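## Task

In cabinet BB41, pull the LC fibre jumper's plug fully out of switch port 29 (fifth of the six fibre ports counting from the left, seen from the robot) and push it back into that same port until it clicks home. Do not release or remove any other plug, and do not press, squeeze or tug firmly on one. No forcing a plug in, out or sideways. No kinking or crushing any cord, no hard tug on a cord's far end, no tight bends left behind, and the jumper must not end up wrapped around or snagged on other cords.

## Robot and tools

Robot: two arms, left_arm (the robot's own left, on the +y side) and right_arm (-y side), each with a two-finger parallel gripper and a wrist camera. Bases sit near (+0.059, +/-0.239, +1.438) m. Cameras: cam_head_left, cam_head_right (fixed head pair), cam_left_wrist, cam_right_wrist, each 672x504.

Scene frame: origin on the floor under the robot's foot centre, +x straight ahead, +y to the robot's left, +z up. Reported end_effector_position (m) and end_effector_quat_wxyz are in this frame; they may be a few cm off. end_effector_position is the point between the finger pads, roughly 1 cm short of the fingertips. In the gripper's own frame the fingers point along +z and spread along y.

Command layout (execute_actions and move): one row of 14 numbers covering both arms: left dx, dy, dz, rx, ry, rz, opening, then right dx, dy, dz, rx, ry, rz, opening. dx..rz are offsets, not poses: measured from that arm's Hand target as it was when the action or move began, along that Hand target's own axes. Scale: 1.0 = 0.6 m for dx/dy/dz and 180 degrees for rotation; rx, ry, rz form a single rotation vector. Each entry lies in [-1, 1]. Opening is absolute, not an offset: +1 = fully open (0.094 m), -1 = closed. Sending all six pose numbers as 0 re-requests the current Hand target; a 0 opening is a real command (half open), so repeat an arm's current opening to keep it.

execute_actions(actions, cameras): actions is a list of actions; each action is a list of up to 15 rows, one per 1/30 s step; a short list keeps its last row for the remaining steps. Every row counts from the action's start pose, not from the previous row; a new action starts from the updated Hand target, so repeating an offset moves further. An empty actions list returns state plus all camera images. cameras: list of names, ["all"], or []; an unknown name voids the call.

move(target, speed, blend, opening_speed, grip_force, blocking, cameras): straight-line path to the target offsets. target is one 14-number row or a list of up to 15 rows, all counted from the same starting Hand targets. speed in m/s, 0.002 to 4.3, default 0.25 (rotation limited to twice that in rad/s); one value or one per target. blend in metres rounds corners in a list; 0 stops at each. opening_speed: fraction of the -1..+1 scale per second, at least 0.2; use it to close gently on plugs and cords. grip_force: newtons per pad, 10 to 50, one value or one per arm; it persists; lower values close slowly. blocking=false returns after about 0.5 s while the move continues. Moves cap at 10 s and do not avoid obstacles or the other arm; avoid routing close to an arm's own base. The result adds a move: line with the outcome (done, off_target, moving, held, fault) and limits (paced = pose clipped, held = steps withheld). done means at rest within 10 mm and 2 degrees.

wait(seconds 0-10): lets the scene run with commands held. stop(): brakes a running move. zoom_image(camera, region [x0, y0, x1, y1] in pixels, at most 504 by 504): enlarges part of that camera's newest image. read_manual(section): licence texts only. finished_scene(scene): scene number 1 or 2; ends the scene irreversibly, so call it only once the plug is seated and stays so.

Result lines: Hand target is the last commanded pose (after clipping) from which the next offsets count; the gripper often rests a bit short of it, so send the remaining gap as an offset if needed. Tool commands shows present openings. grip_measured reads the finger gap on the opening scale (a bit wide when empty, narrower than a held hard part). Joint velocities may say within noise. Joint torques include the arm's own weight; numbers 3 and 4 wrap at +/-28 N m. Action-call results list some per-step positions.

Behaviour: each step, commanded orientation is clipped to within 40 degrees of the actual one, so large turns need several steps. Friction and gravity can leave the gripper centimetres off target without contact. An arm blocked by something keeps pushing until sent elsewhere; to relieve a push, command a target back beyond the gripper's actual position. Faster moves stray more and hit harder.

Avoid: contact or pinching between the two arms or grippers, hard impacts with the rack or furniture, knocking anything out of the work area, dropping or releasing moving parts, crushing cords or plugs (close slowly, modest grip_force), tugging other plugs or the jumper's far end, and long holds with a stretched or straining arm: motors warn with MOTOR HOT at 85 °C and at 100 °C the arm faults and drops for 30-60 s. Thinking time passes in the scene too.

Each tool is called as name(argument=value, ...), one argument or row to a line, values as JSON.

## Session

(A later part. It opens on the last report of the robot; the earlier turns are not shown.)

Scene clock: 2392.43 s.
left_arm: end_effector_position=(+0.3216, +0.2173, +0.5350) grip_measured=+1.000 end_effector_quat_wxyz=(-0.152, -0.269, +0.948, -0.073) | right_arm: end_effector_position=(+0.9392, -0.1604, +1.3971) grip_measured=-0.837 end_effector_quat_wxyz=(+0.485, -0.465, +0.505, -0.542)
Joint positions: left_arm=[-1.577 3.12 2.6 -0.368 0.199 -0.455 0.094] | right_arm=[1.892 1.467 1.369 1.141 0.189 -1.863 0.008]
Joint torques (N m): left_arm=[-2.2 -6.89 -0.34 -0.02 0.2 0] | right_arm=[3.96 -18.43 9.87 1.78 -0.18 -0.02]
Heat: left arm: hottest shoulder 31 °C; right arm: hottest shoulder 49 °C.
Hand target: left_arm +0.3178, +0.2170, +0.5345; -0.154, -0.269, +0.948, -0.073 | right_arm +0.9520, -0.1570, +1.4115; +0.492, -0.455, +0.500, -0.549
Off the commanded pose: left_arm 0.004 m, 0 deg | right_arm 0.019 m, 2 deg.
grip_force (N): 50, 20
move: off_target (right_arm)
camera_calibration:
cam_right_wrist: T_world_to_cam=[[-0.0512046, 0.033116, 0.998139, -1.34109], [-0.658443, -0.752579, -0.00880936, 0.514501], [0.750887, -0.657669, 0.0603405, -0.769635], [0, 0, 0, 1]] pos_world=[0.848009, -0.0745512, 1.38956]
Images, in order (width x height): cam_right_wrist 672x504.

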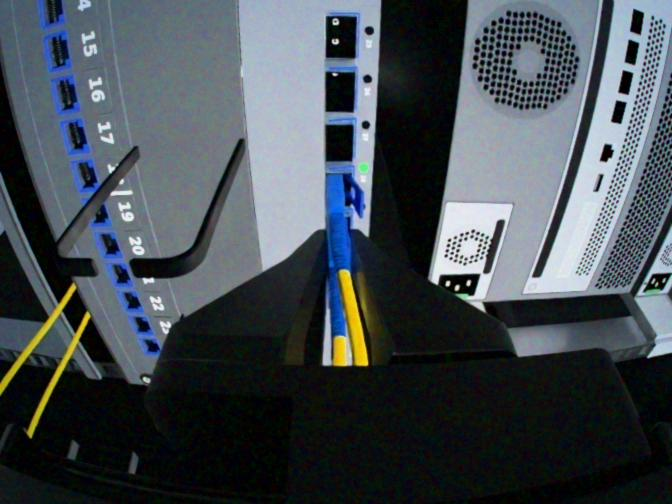

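move(
  target=[0,0,0,0,0,0,1,0,0,0,0,0,0,-0.95],
  opening_speed=0.2,
  grip_force=[50,30],
  cameras=["cam_right_wrist"],
)

zoom_image(
  camera="cam_right_wrist",
  region=[270, 150, 390, 270],
)

Scene clock: 2398.47 s.
left_arm: end_effector_position=(+0.3216, +0.2173, +0.5350) grip_measured=+1.000 end_effector_quat_wxyz=(-0.152, -0.269, +0.948, -0.073) | right_arm: end_effector_position=(+0.9392, -0.1604, +1.3970) grip_measured=-0.873 end_effector_quat_wxyz=(+0.485, -0.465, +0.505, -0.542)
Joint positions: left_arm=[-1.577 3.12 2.6 -0.368 0.199 -0.455 0.094] | right_arm=[1.892 1.467 1.369 1.141 0.189 -1.863 0.006]
Joint torques (N m): left_arm=[-1.96 -7.24 -0.4 -0.09 0.21 -0.01] | right_arm=[3.84 -18.49 9.77 1.83 -0.2 -0.02]
Heat: left arm: hottest shoulder 31 °C; right arm: hottest shoulder 50 °C.
Hand target: left_arm +0.3178, +0.2170, +0.5345; -0.154, -0.269, +0.948, -0.073 | right_arm +0.9520, -0.1570, +1.4116; +0.492, -0.455, +0.500, -0.549
Off the commanded pose: left_arm 0.004 m, 0 deg | right_arm 0.020 m, 2 deg.
grip_force (N): 50, 30
move: off_target (right_arm)
camera_calibration:
cam_right_wrist: T_world_to_cam=[[-0.0508613, 0.0332013, 0.998154, -1.3413], [-0.658352, -0.752662, -0.00851093, 0.514076], [0.75099, -0.657569, 0.0601395, -0.769364], [0, 0, 0, 1]] pos_world=[0.848008, -0.0744512, 1.38946]
Images, in order (width x height): cam_right_wrist 672x504.

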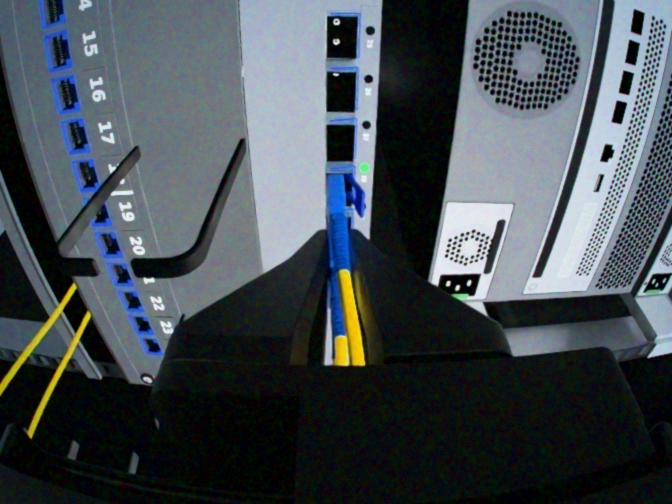

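Scaled by 4.200 from the camera's 672x504 image, which has a finer 960x720 frame.

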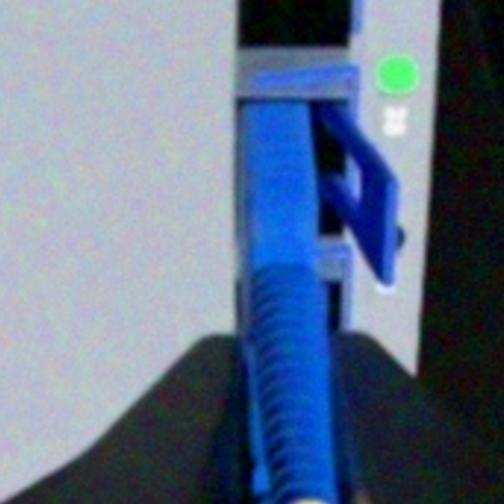

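move(
  target=[0,0,0,0,0,0,1,-0.0010,0.0009,0.0099,0,0,0,-0.95],
  speed=0.03,
  cameras=["cam_right_wrist"],
)

zoom_image(
  camera="cam_right_wrist",
  region=[270, 150, 390, 270],
)

Scene clock: 2411.20 s.
left_arm: end_effector_position=(+0.3216, +0.2173, +0.5350) grip_measured=+1.000 end_effector_quat_wxyz=(-0.152, -0.269, +0.948, -0.073) | right_arm: end_effector_position=(+0.9401, -0.1604, +1.3970) grip_measured=-0.873 end_effector_quat_wxyz=(+0.484, -0.465, +0.505, -0.542)
Joint positions: left_arm=[-1.577 3.12 2.6 -0.368 0.199 -0.455 0.094] | right_arm=[1.892 1.468 1.372 1.137 0.19 -1.863 0.006]
Joint torques (N m): left_arm=[-2.55 -7 -0.34 -0.1 0.21 -0.02] | right_arm=[3.78 -18.49 11.29 1.52 -0.25 0.02]
Heat: left arm: hottest shoulder 31 °C; right arm: hottest shoulder 50 °C.
Hand target: left_arm +0.3178, +0.2170, +0.5345; -0.154, -0.269, +0.948, -0.073 | right_arm +0.9580, -0.1570, +1.4116; +0.492, -0.455, +0.500, -0.549
Off the commanded pose: left_arm 0.004 m, 0 deg | right_arm 0.023 m, 2 deg.
grip_force (N): 50, 30
move: off_target (right_arm)
camera_calibration:
cam_right_wrist: T_world_to_cam=[[-0.0499222, 0.0332142, 0.998201, -1.34221], [-0.658758, -0.752314, -0.00791342, 0.51421], [0.750697, -0.657967, 0.0594372, -0.768851], [0, 0, 0, 1]] pos_world=[0.848907, -0.0744513, 1.38956]
Images, in order (width x height): cam_right_wrist 672x504.

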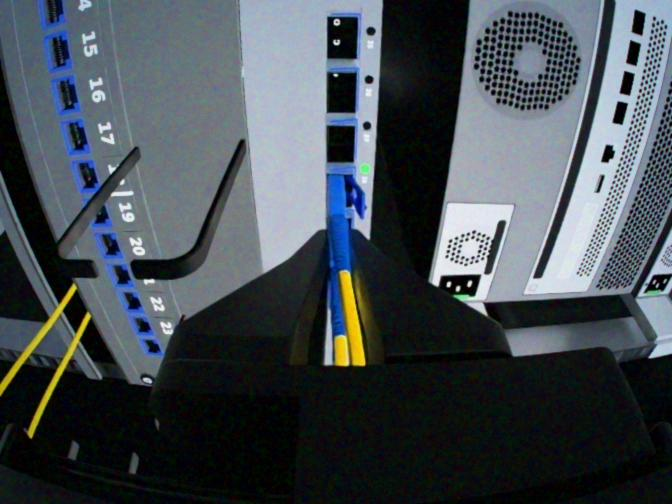

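Scaled by 4.200 from the camera's 672x504 image, which has a finer 960x720 frame.

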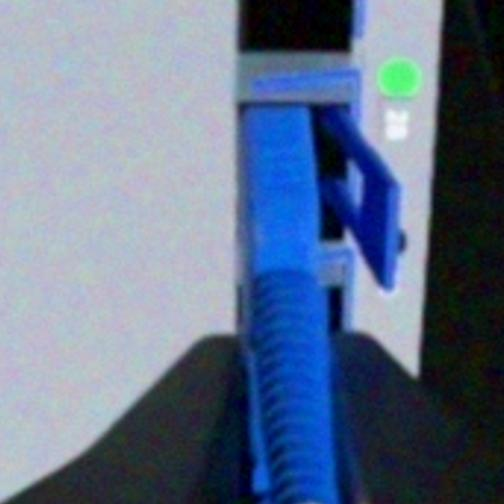

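move(
  target=[0,0,0,0,0,0,1,-0.0007,0.0006,0.0066,0,0,0,-0.95],
  speed=0.03,
  cameras=["cam_right_wrist"],
)

zoom_image(
  camera="cam_right_wrist",
  region=[270, 150, 390, 270],
)

Scene clock: 2420.33 s.
left_arm: end_effector_position=(+0.3216, +0.2173, +0.5350) grip_measured=+1.000 end_effector_quat_wxyz=(-0.152, -0.269, +0.948, -0.073) | right_arm: end_effector_position=(+0.9428, -0.1605, +1.3970) grip_measured=-0.873 end_effector_quat_wxyz=(+0.484, -0.465, +0.506, -0.542)
Joint positions: left_arm=[-1.577 3.12 2.6 -0.368 0.199 -0.455 0.094] | right_arm=[1.892 1.472 1.382 1.131 0.192 -1.863 0.006]
Joint torques (N m): left_arm=[-2.2 -6.83 -0.42 -0.09 0.2 -0.02] | right_arm=[3.55 -18.32 11.66 1.35 -0.34 0]
Heat: left arm: hottest shoulder 31 °C; right arm: hottest shoulder 51 °C.
Hand target: left_arm +0.3178, +0.2170, +0.5345; -0.154, -0.269, +0.948, -0.073 | right_arm +0.9620, -0.1570, +1.4115; +0.492, -0.455, +0.500, -0.549
Off the commanded pose: left_arm 0.004 m, 0 deg | right_arm 0.024 m, 2 deg.
grip_force (N): 50, 30
move: off_target (right_arm)
camera_calibration:
cam_right_wrist: T_world_to_cam=[[-0.0493539, 0.0331244, 0.998232, -1.34261], [-0.660157, -0.751088, -0.00771562, 0.517137], [0.749504, -0.659371, 0.0589365, -0.769279], [0, 0, 0, 1]] pos_world=[0.851707, -0.0743515, 1.38956]
Images, in order (width x height): cam_right_wrist 672x504.

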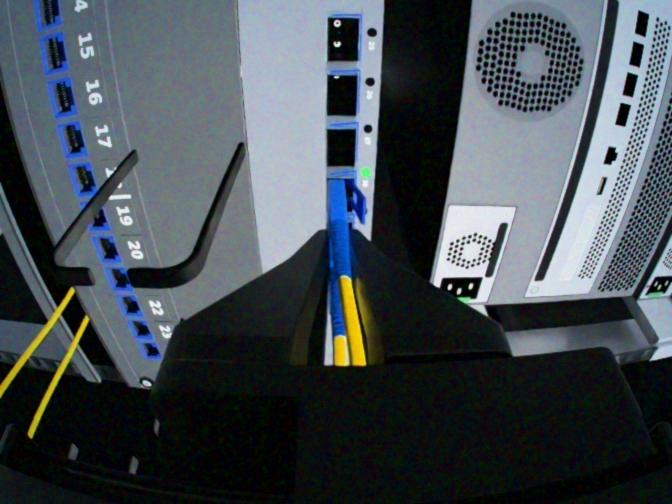

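Scaled by 4.200 from the camera's 672x504 image, which has a finer 960x720 frame.

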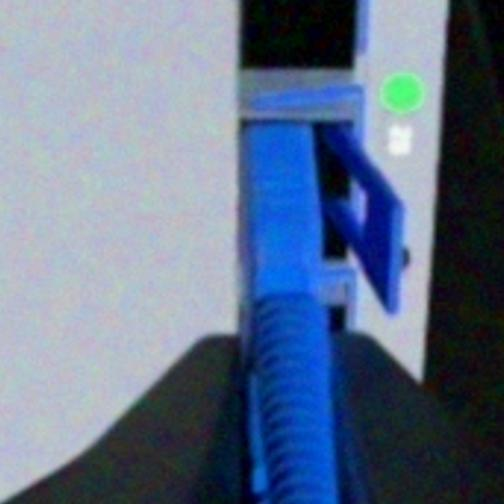

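move(
  target=[0,0,0,0,0,0,1,-0.0004,0.0003,0.0035,0,0,0,-0.95],
  speed=0.03,
  cameras=["cam_right_wrist"],
)

zoom_image(
  camera="cam_right_wrist",
  region=[270, 150, 390, 270],
)

Scene clock: 2427.73 s.
left_arm: end_effector_position=(+0.3216, +0.2173, +0.5350) grip_measured=+1.000 end_effector_quat_wxyz=(-0.152, -0.269, +0.948, -0.073) | right_arm: end_effector_position=(+0.9430, -0.1605, +1.3972) grip_measured=-0.873 end_effector_quat_wxyz=(+0.484, -0.465, +0.506, -0.542)
Joint positions: left_arm=[-1.577 3.12 2.6 -0.368 0.199 -0.455 0.094] | right_arm=[1.892 1.472 1.383 1.131 0.192 -1.863 0.006]
Joint torques (N m): left_arm=[-2.08 -6.77 -0.28 -0.03 0.18 0.01] | right_arm=[3.66 -18.02 12.15 1.26 -0.35 0.02]
Heat: left arm: hottest shoulder 31 °C; right arm: hottest shoulder 51 °C.
Hand target: left_arm +0.3178, +0.2170, +0.5345; -0.154, -0.269, +0.948, -0.073 | right_arm +0.9641, -0.1570, +1.4117; +0.492, -0.455, +0.500, -0.549
Off the commanded pose: left_arm 0.004 m, 0 deg | right_arm 0.026 m, 2 deg.
grip_force (N): 50, 30
move: off_target (right_arm)
camera_calibration:
cam_right_wrist: T_world_to_cam=[[-0.0493539, 0.0331244, 0.998232, -1.34279], [-0.660157, -0.751088, -0.00771562, 0.517337], [0.749504, -0.659371, 0.0589365, -0.769516], [0, 0, 0, 1]] pos_world=[0.852007, -0.0743515, 1.38976]
Images, in order (width x height): cam_right_wrist 672x504.

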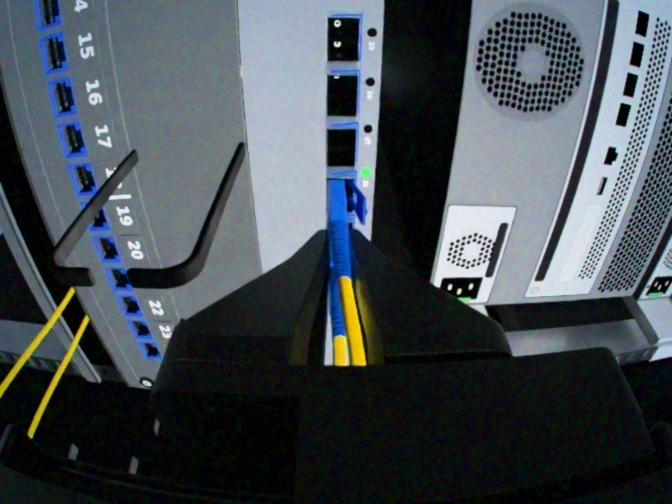

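Scaled by 4.200 from the camera's 672x504 image, which has a finer 960x720 frame.

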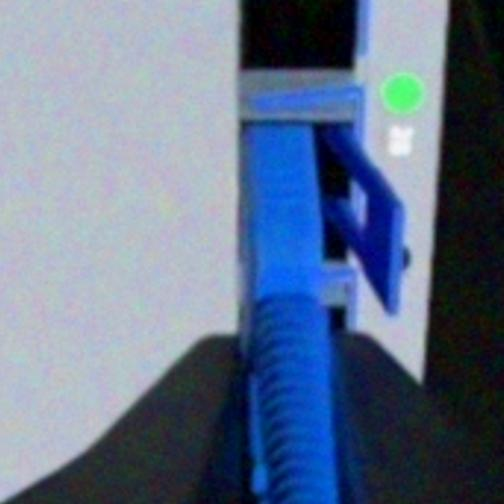

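move(
  target=[0,0,0,0,0,0,1,-0.0004,0.0003,0.0035,0,0,0,-0.95],
  speed=0.03,
)

move(
  target=[0,0,0,0,0,0,1,-0.0003,0.0002,0.0025,0,0,0,-0.95],
  speed=0.03,
  cameras=["cam_right_wrist"],
)

zoom_image(
  camera="cam_right_wrist",
  region=[270, 150, 390, 270],
)

Scene clock: 2433.03 s.
left_arm: end_effector_position=(+0.3216, +0.2173, +0.5350) grip_measured=+1.000 end_effector_quat_wxyz=(-0.152, -0.269, +0.948, -0.073) | right_arm: end_effector_position=(+0.9433, -0.1605, +1.3971) grip_measured=-0.873 end_effector_quat_wxyz=(+0.483, -0.465, +0.506, -0.542)
Joint positions: left_arm=[-1.577 3.12 2.6 -0.368 0.199 -0.455 0.094] | right_arm=[1.892 1.472 1.384 1.129 0.192 -1.863 0.006]
Joint torques (N m): left_arm=[-1.85 -7.18 -0.34 -0.16 0.22 0] | right_arm=[3.43 -17.73 12.62 1.16 -0.36 0.02]
Heat: left arm: hottest shoulder 31 °C; right arm: hottest shoulder 50 °C.
Hand target: left_arm +0.3178, +0.2170, +0.5345; -0.154, -0.269, +0.948, -0.073 | right_arm +0.9662, -0.1569, +1.4116; +0.492, -0.455, +0.500, -0.549
Off the commanded pose: left_arm 0.004 m, 0 deg | right_arm 0.027 m, 2 deg.
grip_force (N): 50, 30
move: off_target (right_arm)

Scene clock: 2433.73 s.
left_arm: end_effector_position=(+0.3216, +0.2173, +0.5350) grip_measured=+1.000 end_effector_quat_wxyz=(-0.152, -0.269, +0.948, -0.073) | right_arm: end_effector_position=(+0.9436, -0.1604, +1.3968) grip_measured=-0.873 end_effector_quat_wxyz=(+0.483, -0.465, +0.506, -0.542)
Joint positions: left_arm=[-1.577 3.12 2.6 -0.368 0.199 -0.455 0.094] | right_arm=[1.892 1.472 1.385 1.128 0.193 -1.863 0.006]
Joint torques (N m): left_arm=[-2.14 -7.12 -0.36 -0.02 0.18 -0.01] | right_arm=[3.66 -17.55 12.88 1.05 -0.39 0.02]
Heat: left arm: hottest shoulder 31 °C; right arm: hottest shoulder 50 °C.
Hand target: left_arm +0.3178, +0.2170, +0.5345; -0.154, -0.269, +0.948, -0.073 | right_arm +0.9677, -0.1569, +1.4113; +0.492, -0.455, +0.500, -0.549
Off the commanded pose: left_arm 0.004 m, 0 deg | right_arm 0.029 m, 2 deg.
grip_force (N): 50, 30
move: off_target (right_arm)
camera_calibration:
cam_right_wrist: T_world_to_cam=[[-0.0480676, 0.0332231, 0.998291, -1.34375], [-0.660469, -0.750823, -0.00681413, 0.516772], [0.749313, -0.659668, 0.058033, -0.768416], [0, 0, 0, 1]] pos_world=[0.852506, -0.0742517, 1.38956]
Images, in order (width x height): cam_right_wrist 672x504.

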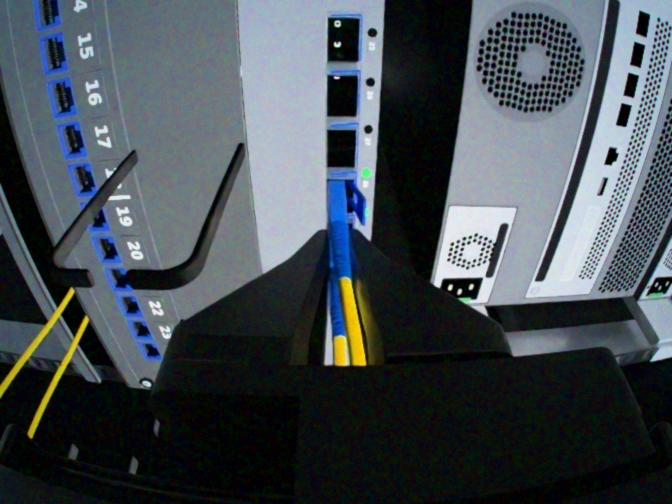

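Scaled by 4.200 from the camera's 672x504 image, which has a finer 960x720 frame.

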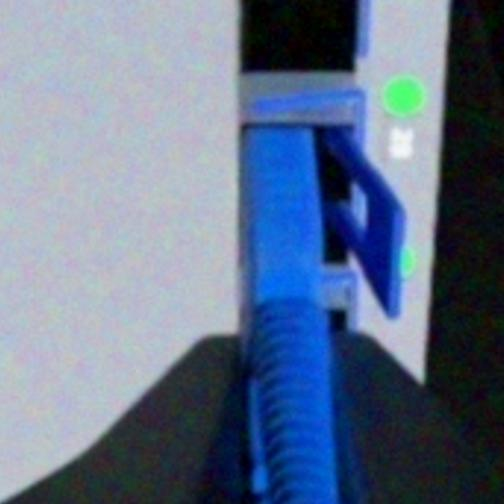

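move(
  target=[0,0,0,0,0,0,1,0.0010,-0.0009,-0.0099,0,0,0,-0.95],
  speed=0.03,
)

move(
  target=[0,0,0,0,0,0,1,0,0,0,0,0,0,-0.6],
  opening_speed=0.2,
  cameras=["cam_right_wrist"],
)

zoom_image(
  camera="cam_right_wrist",
  region=[270, 150, 390, 270],
)

Scene clock: 2447.20 s.
left_arm: end_effector_position=(+0.3216, +0.2173, +0.5350) grip_measured=+1.000 end_effector_quat_wxyz=(-0.152, -0.269, +0.948, -0.073) | right_arm: end_effector_position=(+0.9436, -0.1604, +1.3970) grip_measured=-0.873 end_effector_quat_wxyz=(+0.483, -0.465, +0.507, -0.542)
Joint positions: left_arm=[-1.577 3.12 2.6 -0.368 0.199 -0.455 0.094] | right_arm=[1.893 1.472 1.385 1.128 0.193 -1.863 0.006]
Joint torques (N m): left_arm=[-1.85 -7.24 -0.47 -0.01 0.21 0] | right_arm=[3.72 -18.43 11.33 1.51 -0.42 0.01]
Heat: left arm: hottest shoulder 31 °C; right arm: hottest elbow 53 °C.
Hand target: left_arm +0.3178, +0.2170, +0.5345; -0.154, -0.269, +0.948, -0.073 | right_arm +0.9617, -0.1568, +1.4115; +0.492, -0.455, +0.500, -0.549
Off the commanded pose: left_arm 0.004 m, 0 deg | right_arm 0.023 m, 2 deg.
grip_force (N): 50, 30
move: off_target (right_arm)

Scene clock: 2449.20 s.
left_arm: end_effector_position=(+0.3216, +0.2173, +0.5350) grip_measured=+1.000 end_effector_quat_wxyz=(-0.152, -0.269, +0.948, -0.073) | right_arm: end_effector_position=(+0.9463, -0.1600, +1.3932) grip_measured=-0.603 end_effector_quat_wxyz=(+0.480, -0.466, +0.509, -0.541)
Joint positions: left_arm=[-1.577 3.12 2.6 -0.368 0.199 -0.455 0.094] | right_arm=[1.893 1.481 1.396 1.119 0.199 -1.863 0.019]
Joint torques (N m): left_arm=[-2.2 -7.36 -0.34 -0.06 0.22 0] | right_arm=[3.72 -18.84 10.51 1.78 -0.61 0.03]
Heat: left arm: hottest shoulder 31 °C; right arm: hottest elbow 53 °C.
Hand target: left_arm +0.3178, +0.2170, +0.5345; -0.154, -0.269, +0.948, -0.073 | right_arm +0.9617, -0.1569, +1.4115; +0.492, -0.455, +0.500, -0.549
Off the commanded pose: left_arm 0.004 m, 0 deg | right_arm 0.024 m, 2 deg.
grip_force (N): 50, 30
move: off_target (right_arm)
camera_calibration:
cam_right_wrist: T_world_to_cam=[[-0.0404192, 0.0332699, 0.998629, -1.34764], [-0.663501, -0.748173, -0.00192918, 0.515411], [0.747083, -0.662669, 0.0523152, -0.760416], [0, 0, 0, 1]] pos_world=[0.855599, -0.0734524, 1.38656]
Images, in order (width x height): cam_right_wrist 672x504.

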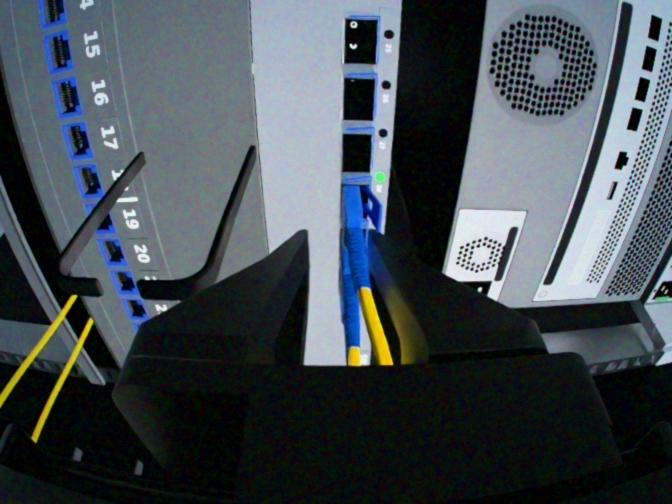

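Scaled by 4.200 from the camera's 672x504 image, which has a finer 960x720 frame.

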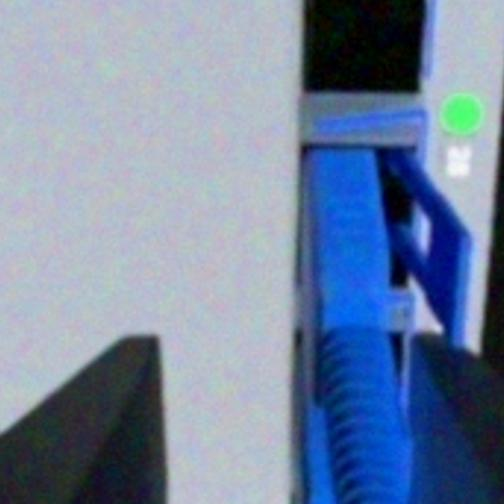

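move(
  target=[0,0,0,0,0,0,1,0,0,0,0,0,0,-0.45],
  opening_speed=0.3,
  cameras=["cam_right_wrist","cam_head_right"],
)

zoom_image(
  camera="cam_right_wrist",
  region=[270, 150, 390, 270],
)

Scene clock: 2461.33 s.
left_arm: end_effector_position=(+0.3216, +0.2173, +0.5350) grip_measured=+1.000 end_effector_quat_wxyz=(-0.152, -0.269, +0.948, -0.073) | right_arm: end_effector_position=(+0.9486, -0.1594, +1.3965) grip_measured=-0.453 end_effector_quat_wxyz=(+0.483, -0.464, +0.507, -0.542)
Joint positions: left_arm=[-1.577 3.12 2.6 -0.368 0.199 -0.455 0.094] | right_arm=[1.893 1.481 1.404 1.119 0.195 -1.863 0.026]
Joint torques (N m): left_arm=[-2.37 -7.06 -0.39 -0.08 0.21 0] | right_arm=[3.9 -19.14 10.1 1.83 -0.43 -0.01]
Heat: left arm: hottest shoulder 31 °C; right arm: hottest elbow 53 °C.
Hand target: left_arm +0.3178, +0.2170, +0.5345; -0.154, -0.269, +0.948, -0.073 | right_arm +0.9617, -0.1568, +1.4115; +0.492, -0.455, +0.500, -0.549
Off the commanded pose: left_arm 0.004 m, 0 deg | right_arm 0.020 m, 2 deg.
grip_force (N): 50, 30
move: off_target (right_arm)
camera_calibration:
cam_right_wrist: T_world_to_cam=[[-0.0485838, 0.0320598, 0.998304, -1.34289], [-0.661533, -0.749872, -0.00811282, 0.523885], [0.74834, -0.660806, 0.0576402, -0.770347], [0, 0, 0, 1]] pos_world=[0.857807, -0.0731507, 1.38926]
Images, in order (width x height): cam_head_right 672x504, cam_right_wrist 672x504.

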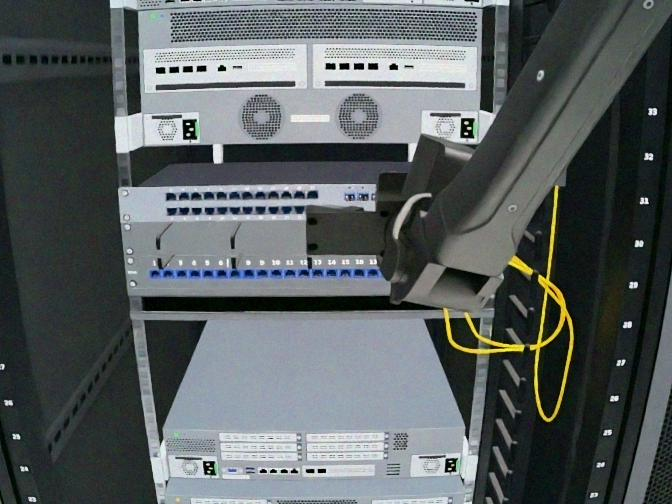

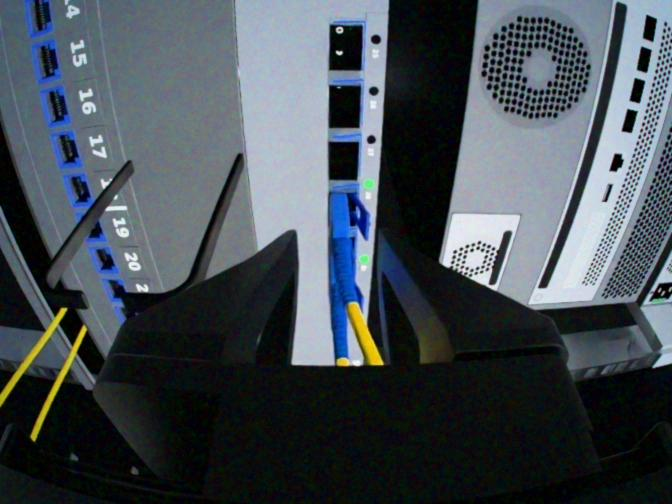

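Scaled by 4.200 from the camera's 672x504 image, which has a finer 960x720 frame.

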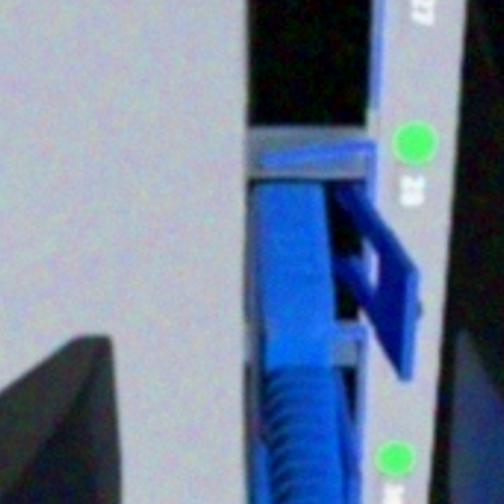

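zoom_image(
  camera="cam_right_wrist",
  region=[335, 170, 395, 300],
)

Scaled by 3.877 from the camera's 672x504 image, which has a finer 960x720 frame.

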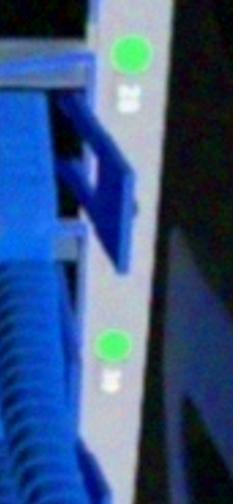

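move(
  target=[0,0,0,0,0,0,1,0.0041,-0.0034,-0.0397,0,0,0,-0.45],
  speed=0.04,
  cameras=["cam_right_wrist"],
)

zoom_image(
  camera="cam_right_wrist",
  region=[290, 150, 410, 270],
)

Scene clock: 2481.67 s.
left_arm: end_effector_position=(+0.3216, +0.2173, +0.5350) grip_measured=+1.000 end_effector_quat_wxyz=(-0.152, -0.269, +0.948, -0.073) | right_arm: end_effector_position=(+0.9359, -0.1568, +1.3877) grip_measured=-0.452 end_effector_quat_wxyz=(+0.482, -0.467, +0.508, -0.540)
Joint positions: left_arm=[-1.577 3.12 2.6 -0.368 0.199 -0.455 0.094] | right_arm=[1.897 1.481 1.366 1.15 0.195 -1.865 0.026]
Joint torques (N m): left_arm=[-2.26 -7.47 -0.35 -0.08 0.2 0] | right_arm=[3.9 -20.84 6.06 2.58 -0.35 -0.03]
Heat: left arm: hottest shoulder 31 °C; right arm: hottest shoulder 50 °C.
Hand target: left_arm +0.3178, +0.2170, +0.5345; -0.154, -0.269, +0.948, -0.073 | right_arm +0.9377, -0.1569, +1.4115; +0.492, -0.455, +0.500, -0.549
Off the commanded pose: left_arm 0.004 m, 0 deg | right_arm 0.024 m, 2 deg.
grip_force (N): 50, 30
move: off_target (right_arm)
camera_calibration:
cam_right_wrist: T_world_to_cam=[[-0.0414942, 0.0321843, 0.99862, -1.34183], [-0.658832, -0.752283, -0.00313034, 0.507614], [0.751144, -0.658053, 0.0524194, -0.753443], [0, 0, 0, 1]] pos_world=[0.844699, -0.0707503, 1.38106]
Images, in order (width x height): cam_right_wrist 672x504.

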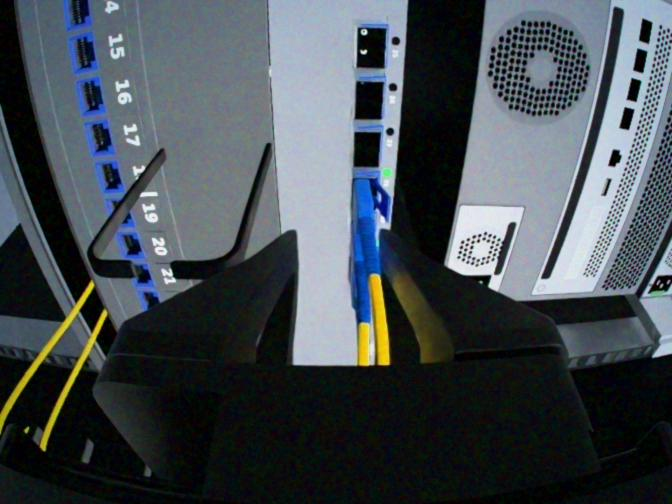

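Scaled by 4.200 from the camera's 672x504 image, which has a finer 960x720 frame.

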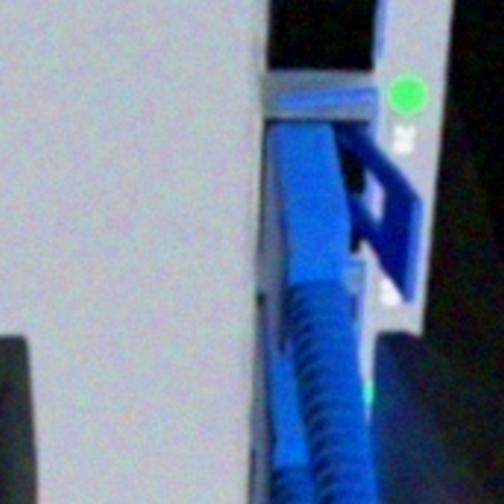

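move(
  target=[0,0,0,0,0,0,1,0,-0.0133,0.0011,0,0,0,-0.4],
  speed=0.03,
  cameras=["cam_right_wrist"],
)

zoom_image(
  camera="cam_right_wrist",
  region=[290, 150, 410, 270],
)

Scene clock: 2491.13 s.
left_arm: end_effector_position=(+0.3216, +0.2173, +0.5350) grip_measured=+1.000 end_effector_quat_wxyz=(-0.152, -0.269, +0.948, -0.073) | right_arm: end_effector_position=(+0.9346, -0.1564, +1.3946) grip_measured=-0.402 end_effector_quat_wxyz=(+0.484, -0.466, +0.506, -0.541)
Joint positions: left_arm=[-1.577 3.12 2.6 -0.368 0.199 -0.455 0.094] | right_arm=[1.901 1.468 1.357 1.151 0.195 -1.87 0.028]
Joint torques (N m): left_arm=[-2.43 -7.18 -0.25 -0.09 0.22 -0.01] | right_arm=[3.78 -21.36 6.27 2.32 -0.27 0]
Heat: left arm: hottest shoulder 31 °C; right arm: hottest shoulder 50 °C.
Hand target: left_arm +0.3178, +0.2170, +0.5345; -0.154, -0.269, +0.948, -0.073 | right_arm +0.9377, -0.1567, +1.4195; +0.492, -0.455, +0.500, -0.549
Off the commanded pose: left_arm 0.004 m, 0 deg | right_arm 0.025 m, 2 deg.
grip_force (N): 50, 30
move: off_target (right_arm)
camera_calibration:
cam_right_wrist: T_world_to_cam=[[-0.0467404, 0.0330315, 0.998361, -1.34345], [-0.65833, -0.752707, -0.00591724, 0.510353], [0.751277, -0.657527, 0.0569274, -0.758863], [0, 0, 0, 1]] pos_world=[0.843304, -0.0704511, 1.38746]
Images, in order (width x height): cam_right_wrist 672x504.

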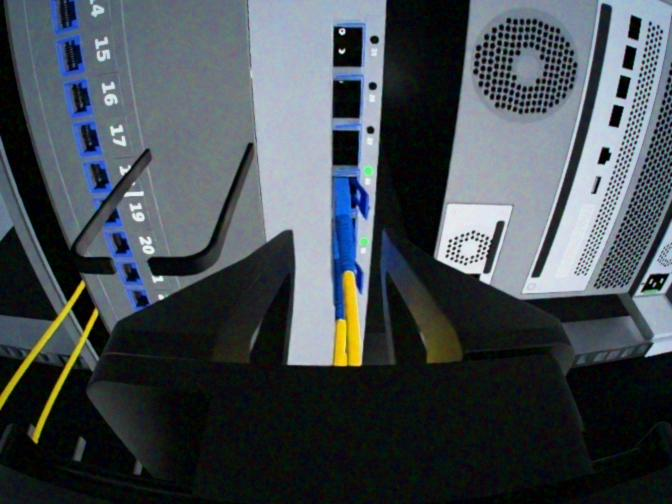

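Scaled by 4.200 from the camera's 672x504 image, which has a finer 960x720 frame.

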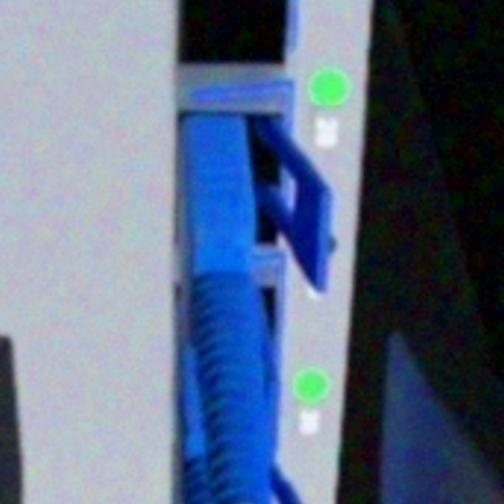

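zoom_image(
  camera="cam_right_wrist",
  region=[310, 160, 390, 330],
)

zoom_image(
  camera="cam_right_wrist",
  region=[320, 230, 380, 300],
)

Scaled by 2.965 from the camera's 672x504 image, which has a finer 960x720 frame.

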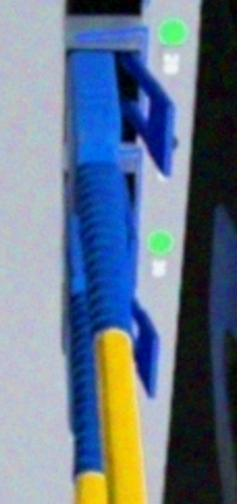

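Scaled by 7.200 from the camera's 672x504 image, which has a finer 960x720 frame.

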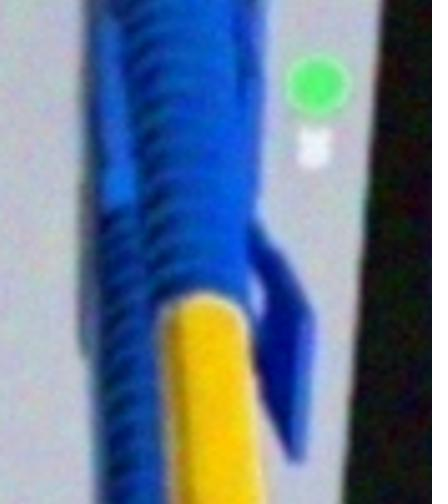

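move(
  target=[0,0,0,0,0,0,1,0.0045,-0.0037,-0.0430,0,0,0,-0.4],
  speed=0.05,
  cameras=["cam_right_wrist"],
)

zoom_image(
  camera="cam_right_wrist",
  region=[300, 160, 420, 330],
)

zoom_image(
  camera="cam_right_wrist",
  region=[330, 180, 390, 250],
)

Scene clock: 2526.20 s.
left_arm: end_effector_position=(+0.3216, +0.2173, +0.5350) grip_measured=+1.000 end_effector_quat_wxyz=(-0.152, -0.269, +0.948, -0.073) | right_arm: end_effector_position=(+0.9092, -0.1550, +1.3924) grip_measured=-0.402 end_effector_quat_wxyz=(+0.482, -0.472, +0.507, -0.537)
Joint positions: left_arm=[-1.577 3.12 2.6 -0.368 0.199 -0.455 0.094] | right_arm=[1.908 1.436 1.269 1.195 0.195 -1.876 0.028]
Joint torques (N m): left_arm=[-2.02 -7.3 -0.29 -0.02 0.2 -0.01] | right_arm=[3.66 -20.42 5.7 2.71 -0.13 -0.02]
Heat: left arm: hottest shoulder 31 °C; right arm: hottest shoulder 53 °C.
Hand target: left_arm +0.3178, +0.2170, +0.5345; -0.154, -0.269, +0.948, -0.073 | right_arm +0.9116, -0.1567, +1.4194; +0.492, -0.455, +0.500, -0.549
Off the commanded pose: left_arm 0.004 m, 0 deg | right_arm 0.027 m, 3 deg.
grip_force (N): 50, 30
move: off_target (right_arm)
camera_calibration:
cam_right_wrist: T_world_to_cam=[[-0.0349753, 0.0346201, 0.998788, -1.35348], [-0.653368, -0.757033, 0.00336088, 0.476528], [0.756232, -0.652459, 0.0490971, -0.731628], [0, 0, 0, 1]] pos_world=[0.81729, -0.0697517, 1.38616]
Images, in order (width x height): cam_right_wrist 672x504.

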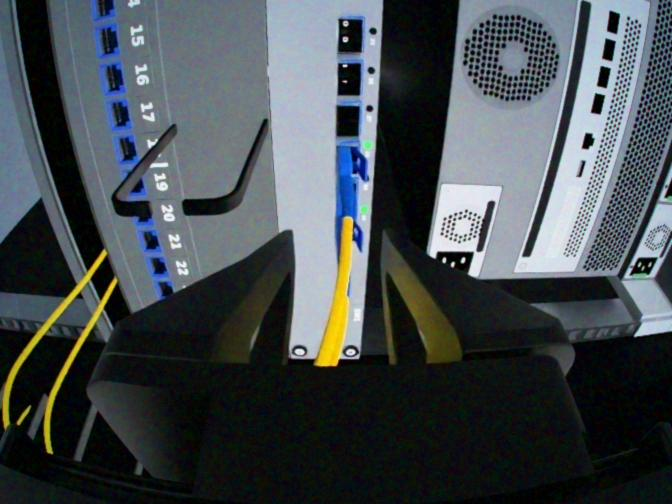

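Scaled by 2.965 from the camera's 672x504 image, which has a finer 960x720 frame.

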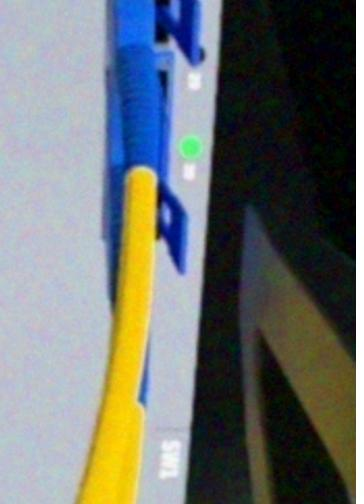

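Scaled by 7.200 from the camera's 672x504 image, which has a finer 960x720 frame.

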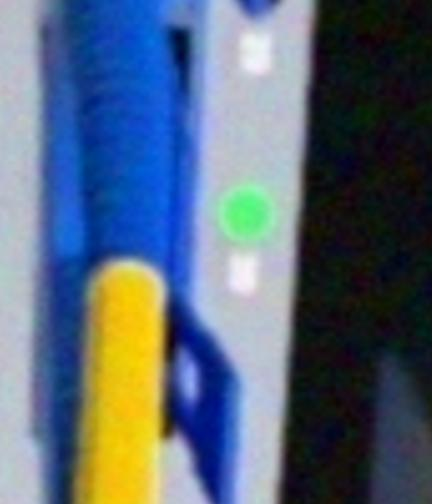

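move(
  target=[0,0,0,0,0,0,1,0.0068,0.0193,0.0670,0,0,0,-0.5],
  speed=0.04,
  cameras=["cam_right_wrist"],
)

zoom_image(
  camera="cam_right_wrist",
  region=[290, 150, 410, 270],
)

Scene clock: 2547.63 s.
left_arm: end_effector_position=(+0.3216, +0.2173, +0.5350) grip_measured=+1.000 end_effector_quat_wxyz=(-0.152, -0.269, +0.948, -0.073) | right_arm: end_effector_position=(+0.9388, -0.1607, +1.4004) grip_measured=-0.498 end_effector_quat_wxyz=(+0.485, -0.466, +0.503, -0.543)
Joint positions: left_arm=[-1.577 3.12 2.6 -0.368 0.199 -0.455 0.094] | right_arm=[1.893 1.459 1.365 1.137 0.187 -1.867 0.024]
Joint torques (N m): left_arm=[-2.2 -7.36 -0.29 -0.05 0.2 -0.01] | right_arm=[2.49 -18.26 9.87 1.65 -0.41 0.15]
Heat: left arm: hottest shoulder 31 °C; right arm: hottest shoulder 55 °C.
Hand target: left_arm +0.3178, +0.2170, +0.5345; -0.154, -0.269, +0.948, -0.073 | right_arm +0.9521, -0.1651, +1.4115; +0.492, -0.455, +0.500, -0.549
Off the commanded pose: left_arm 0.004 m, 0 deg | right_arm 0.018 m, 2 deg.
grip_force (N): 50, 30
move: off_target (right_arm)
camera_calibration:
cam_right_wrist: T_world_to_cam=[[-0.0515187, 0.0366635, 0.997999, -1.34337], [-0.656722, -0.754108, -0.00619768, 0.508543], [0.752371, -0.655727, 0.0629284, -0.774413], [0, 0, 0, 1]] pos_world=[0.847408, -0.0750545, 1.39256]
Images, in order (width x height): cam_right_wrist 672x504.

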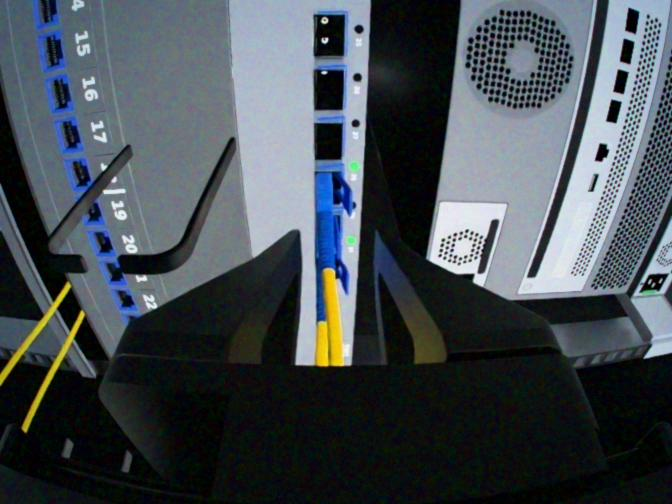

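Scaled by 4.200 from the camera's 672x504 image, which has a finer 960x720 frame.

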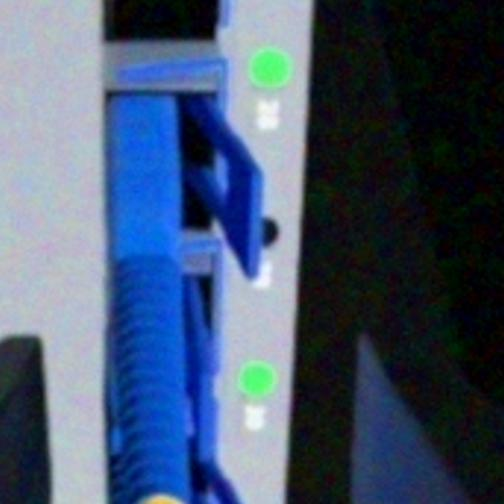

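move(
  target=[
    [0,0,0,0,0,0,1,0.0051,-0.0043,-0.0496,0,0,0,-0.5],
    [0,0,0,0,0,0,1,0,0,0,0,0,0,-0.5],
  ],
  speed=0.05,
)

Scene clock: 2558.03 s.
left_arm: end_effector_position=(+0.3216, +0.2173, +0.5350) grip_measured=+1.000 end_effector_quat_wxyz=(-0.152, -0.269, +0.948, -0.073) | right_arm: end_effector_position=(+0.9389, -0.1608, +1.4006) grip_measured=-0.498 end_effector_quat_wxyz=(+0.485, -0.466, +0.503, -0.543)
Joint positions: left_arm=[-1.577 3.12 2.6 -0.368 0.199 -0.455 0.094] | right_arm=[1.893 1.459 1.365 1.137 0.187 -1.867 0.024]
Joint torques (N m): left_arm=[-2.14 -6.95 -0.35 -0.12 0.21 0.03] | right_arm=[2.67 -18.32 9.85 1.69 -0.42 0.16]
Heat: left arm: hottest shoulder 31 °C; right arm: hottest shoulder 55 °C.
Hand target: left_arm +0.3178, +0.2170, +0.5345; -0.154, -0.269, +0.948, -0.073 | right_arm +0.9520, -0.1651, +1.4115; +0.492, -0.455, +0.500, -0.549
Off the commanded pose: left_arm 0.004 m, 0 deg | right_arm 0.018 m, 2 deg.
grip_force (N): 50, 30
move: off_target (right_arm)

move(
  target=[
    [0,0,0,0,0,0,1,0.0051,0.0015,-0.0501,0,0,0,-0.5],
    [0,0,0,0,0,0,1,0,0.0058,-0.0005,0,0,0,-0.5],
  ],
  speed=0.05,
)

Scene clock: 2568.13 s.
left_arm: end_effector_position=(+0.3216, +0.2173, +0.5350) grip_measured=+1.000 end_effector_quat_wxyz=(-0.152, -0.269, +0.948, -0.073) | right_arm: end_effector_position=(+0.9391, -0.1605, +1.3960) grip_measured=-0.498 end_effector_quat_wxyz=(+0.484, -0.467, +0.504, -0.542)
Joint positions: left_arm=[-1.577 3.12 2.6 -0.368 0.199 -0.455 0.094] | right_arm=[1.891 1.469 1.369 1.141 0.186 -1.865 0.024]
Joint torques (N m): left_arm=[-2.26 -6.89 -0.21 -0.18 0.19 -0.02] | right_arm=[2.37 -18.55 9.69 1.84 -0.44 0.15]
Heat: left arm: hottest shoulder 31 °C; right arm: hottest shoulder 55 °C.
Hand target: left_arm +0.3178, +0.2170, +0.5345; -0.154, -0.269, +0.948, -0.073 | right_arm +0.9521, -0.1652, +1.4081; +0.492, -0.455, +0.500, -0.549
Off the commanded pose: left_arm 0.004 m, 0 deg | right_arm 0.018 m, 2 deg.
grip_force (N): 50, 30
move: off_target (right_arm)

move(
  target=[0,0,0,0,0,0,1,0,0,0,0,0,0,-0.95],
  opening_speed=0.25,
  grip_force=[50,30],
  cameras=["cam_right_wrist"],
)

zoom_image(
  camera="cam_right_wrist",
  region=[270, 150, 390, 270],
)

Scene clock: 2574.80 s.
left_arm: end_effector_position=(+0.3216, +0.2173, +0.5350) grip_measured=+1.000 end_effector_quat_wxyz=(-0.152, -0.269, +0.948, -0.073) | right_arm: end_effector_position=(+0.9391, -0.1603, +1.3960) grip_measured=-0.897 end_effector_quat_wxyz=(+0.487, -0.465, +0.505, -0.540)
Joint positions: left_arm=[-1.577 3.12 2.6 -0.368 0.199 -0.455 0.094] | right_arm=[1.891 1.469 1.369 1.141 0.185 -1.858 0.005]
Joint torques (N m): left_arm=[-2.26 -6.95 -0.32 -0.14 0.21 0] | right_arm=[2.61 -18.84 9.66 1.87 -0.41 0.08]
Heat: left arm: hottest shoulder 31 °C; right arm: hottest shoulder 55 °C.
Hand target: left_arm +0.3178, +0.2170, +0.5345; -0.154, -0.269, +0.948, -0.073 | right_arm +0.9521, -0.1651, +1.4082; +0.492, -0.455, +0.500, -0.549
Off the commanded pose: left_arm 0.004 m, 0 deg | right_arm 0.018 m, 2 deg.
grip_force (N): 50, 30
move: off_target (right_arm)
camera_calibration:
cam_right_wrist: T_world_to_cam=[[-0.0513405, 0.0289684, 0.998261, -1.34067], [-0.655716, -0.754915, -0.0118167, 0.515774], [0.75326, -0.655183, 0.0577528, -0.767647], [0, 0, 0, 1]] pos_world=[0.847608, -0.0747463, 1.38877]
Images, in order (width x height): cam_right_wrist 672x504.

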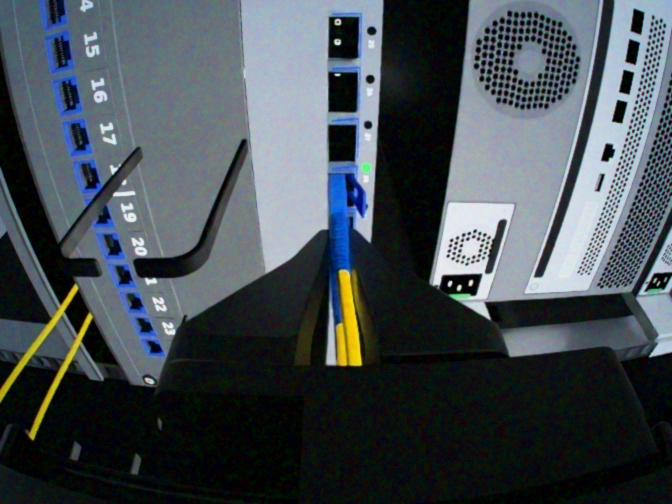

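Scaled by 4.200 from the camera's 672x504 image, which has a finer 960x720 frame.

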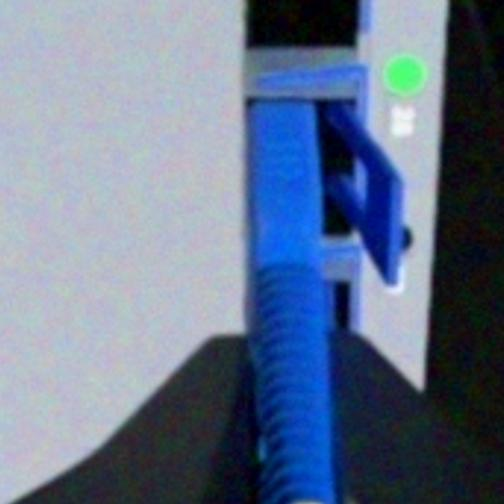

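move(
  target=[0,0,0,0,0,0,1,-0.0012,0.0010,0.0116,0,0,0,-0.95],
  speed=0.03,
)

move(
  target=[0,0,0,0,0,0,1,-0.0004,0.0003,0.0035,0,0,0,-0.95],
  speed=0.03,
)

move(
  target=[0,0,0,0,0,0,1,-0.0004,0.0003,0.0035,0,0,0,-0.95],
  speed=0.03,
  cameras=["cam_right_wrist"],
)

zoom_image(
  camera="cam_right_wrist",
  region=[270, 150, 390, 270],
)

Scene clock: 2583.07 s.
left_arm: end_effector_position=(+0.3216, +0.2173, +0.5350) grip_measured=+1.000 end_effector_quat_wxyz=(-0.152, -0.269, +0.948, -0.073) | right_arm: end_effector_position=(+0.9395, -0.1603, +1.3961) grip_measured=-0.897 end_effector_quat_wxyz=(+0.487, -0.465, +0.506, -0.540)
Joint positions: left_arm=[-1.577 3.12 2.6 -0.368 0.199 -0.455 0.094] | right_arm=[1.891 1.469 1.371 1.139 0.185 -1.856 0.005]
Joint torques (N m): left_arm=[-2.49 -7.12 -0.35 -0.14 0.22 -0.02] | right_arm=[2.08 -18.14 11.29 1.37 -0.42 0.08]
Heat: left arm: hottest shoulder 31 °C; right arm: hottest shoulder 55 °C.
Hand target: left_arm +0.3178, +0.2170, +0.5345; -0.154, -0.269, +0.948, -0.073 | right_arm +0.9591, -0.1652, +1.4082; +0.492, -0.455, +0.500, -0.549
Off the commanded pose: left_arm 0.004 m, 0 deg | right_arm 0.023 m, 2 deg.
grip_force (N): 50, 30
move: off_target (right_arm)

Scene clock: 2583.77 s.
left_arm: end_effector_position=(+0.3216, +0.2173, +0.5350) grip_measured=+1.000 end_effector_quat_wxyz=(-0.152, -0.269, +0.948, -0.073) | right_arm: end_effector_position=(+0.9396, -0.1603, +1.3961) grip_measured=-0.897 end_effector_quat_wxyz=(+0.487, -0.465, +0.506, -0.540)
Joint positions: left_arm=[-1.577 3.12 2.6 -0.368 0.199 -0.455 0.094] | right_arm=[1.891 1.469 1.371 1.139 0.185 -1.856 0.005]
Joint torques (N m): left_arm=[-2.2 -7 -0.36 -0.02 0.19 0.01] | right_arm=[2.49 -18.02 11.9 1.2 -0.43 0.11]
Heat: left arm: hottest shoulder 31 °C; right arm: hottest shoulder 55 °C.
Hand target: left_arm +0.3178, +0.2170, +0.5345; -0.154, -0.269, +0.948, -0.073 | right_arm +0.9612, -0.1651, +1.4083; +0.492, -0.455, +0.500, -0.549
Off the commanded pose: left_arm 0.004 m, 0 deg | right_arm 0.025 m, 2 deg.
grip_force (N): 50, 30
move: off_target (right_arm)

Scene clock: 2584.47 s.
left_arm: end_effector_position=(+0.3216, +0.2173, +0.5350) grip_measured=+1.000 end_effector_quat_wxyz=(-0.152, -0.269, +0.948, -0.073) | right_arm: end_effector_position=(+0.9398, -0.1603, +1.3960) grip_measured=-0.897 end_effector_quat_wxyz=(+0.487, -0.465, +0.506, -0.539)
Joint positions: left_arm=[-1.577 3.12 2.6 -0.368 0.199 -0.455 0.094] | right_arm=[1.891 1.469 1.371 1.137 0.185 -1.856 0.005]
Joint torques (N m): left_arm=[-2.37 -6.95 -0.29 -0.09 0.19 0] | right_arm=[2.49 -17.79 12.42 1.06 -0.45 0.08]
Heat: left arm: hottest shoulder 31 °C; right arm: hottest shoulder 55 °C.
Hand target: left_arm +0.3178, +0.2170, +0.5345; -0.154, -0.269, +0.948, -0.073 | right_arm +0.9634, -0.1651, +1.4082; +0.492, -0.455, +0.500, -0.549
Off the commanded pose: left_arm 0.004 m, 0 deg | right_arm 0.027 m, 2 deg.
grip_force (N): 50, 30
move: off_target (right_arm)
camera_calibration:
cam_right_wrist: T_world_to_cam=[[-0.050039, 0.027266, 0.998375, -1.34233], [-0.655398, -0.755185, -0.0122245, 0.516523], [0.753625, -0.654944, 0.0556588, -0.765431], [0, 0, 0, 1]] pos_world=[0.848207, -0.0746445, 1.38907]
Images, in order (width x height): cam_right_wrist 672x504.

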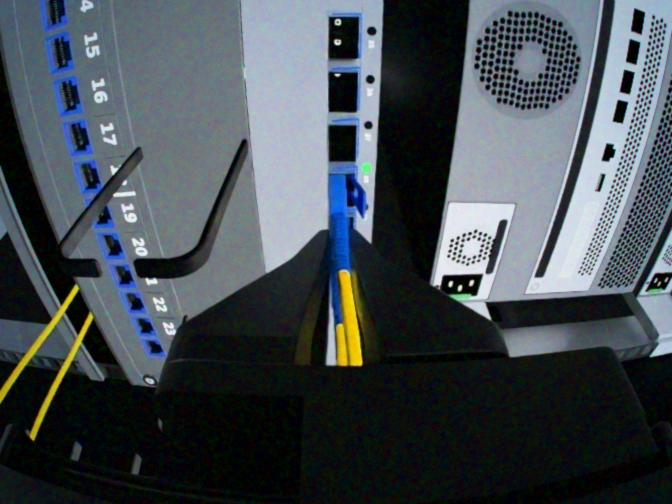

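Scaled by 4.200 from the camera's 672x504 image, which has a finer 960x720 frame.

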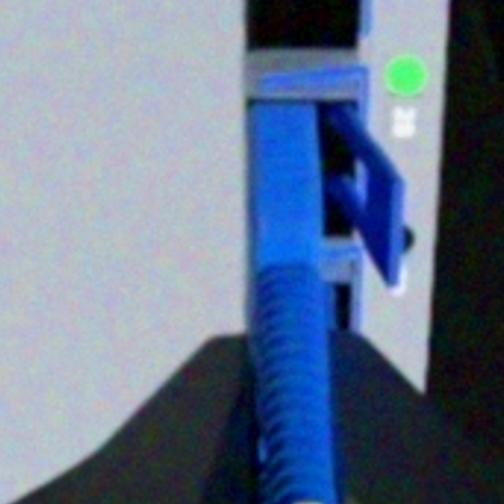

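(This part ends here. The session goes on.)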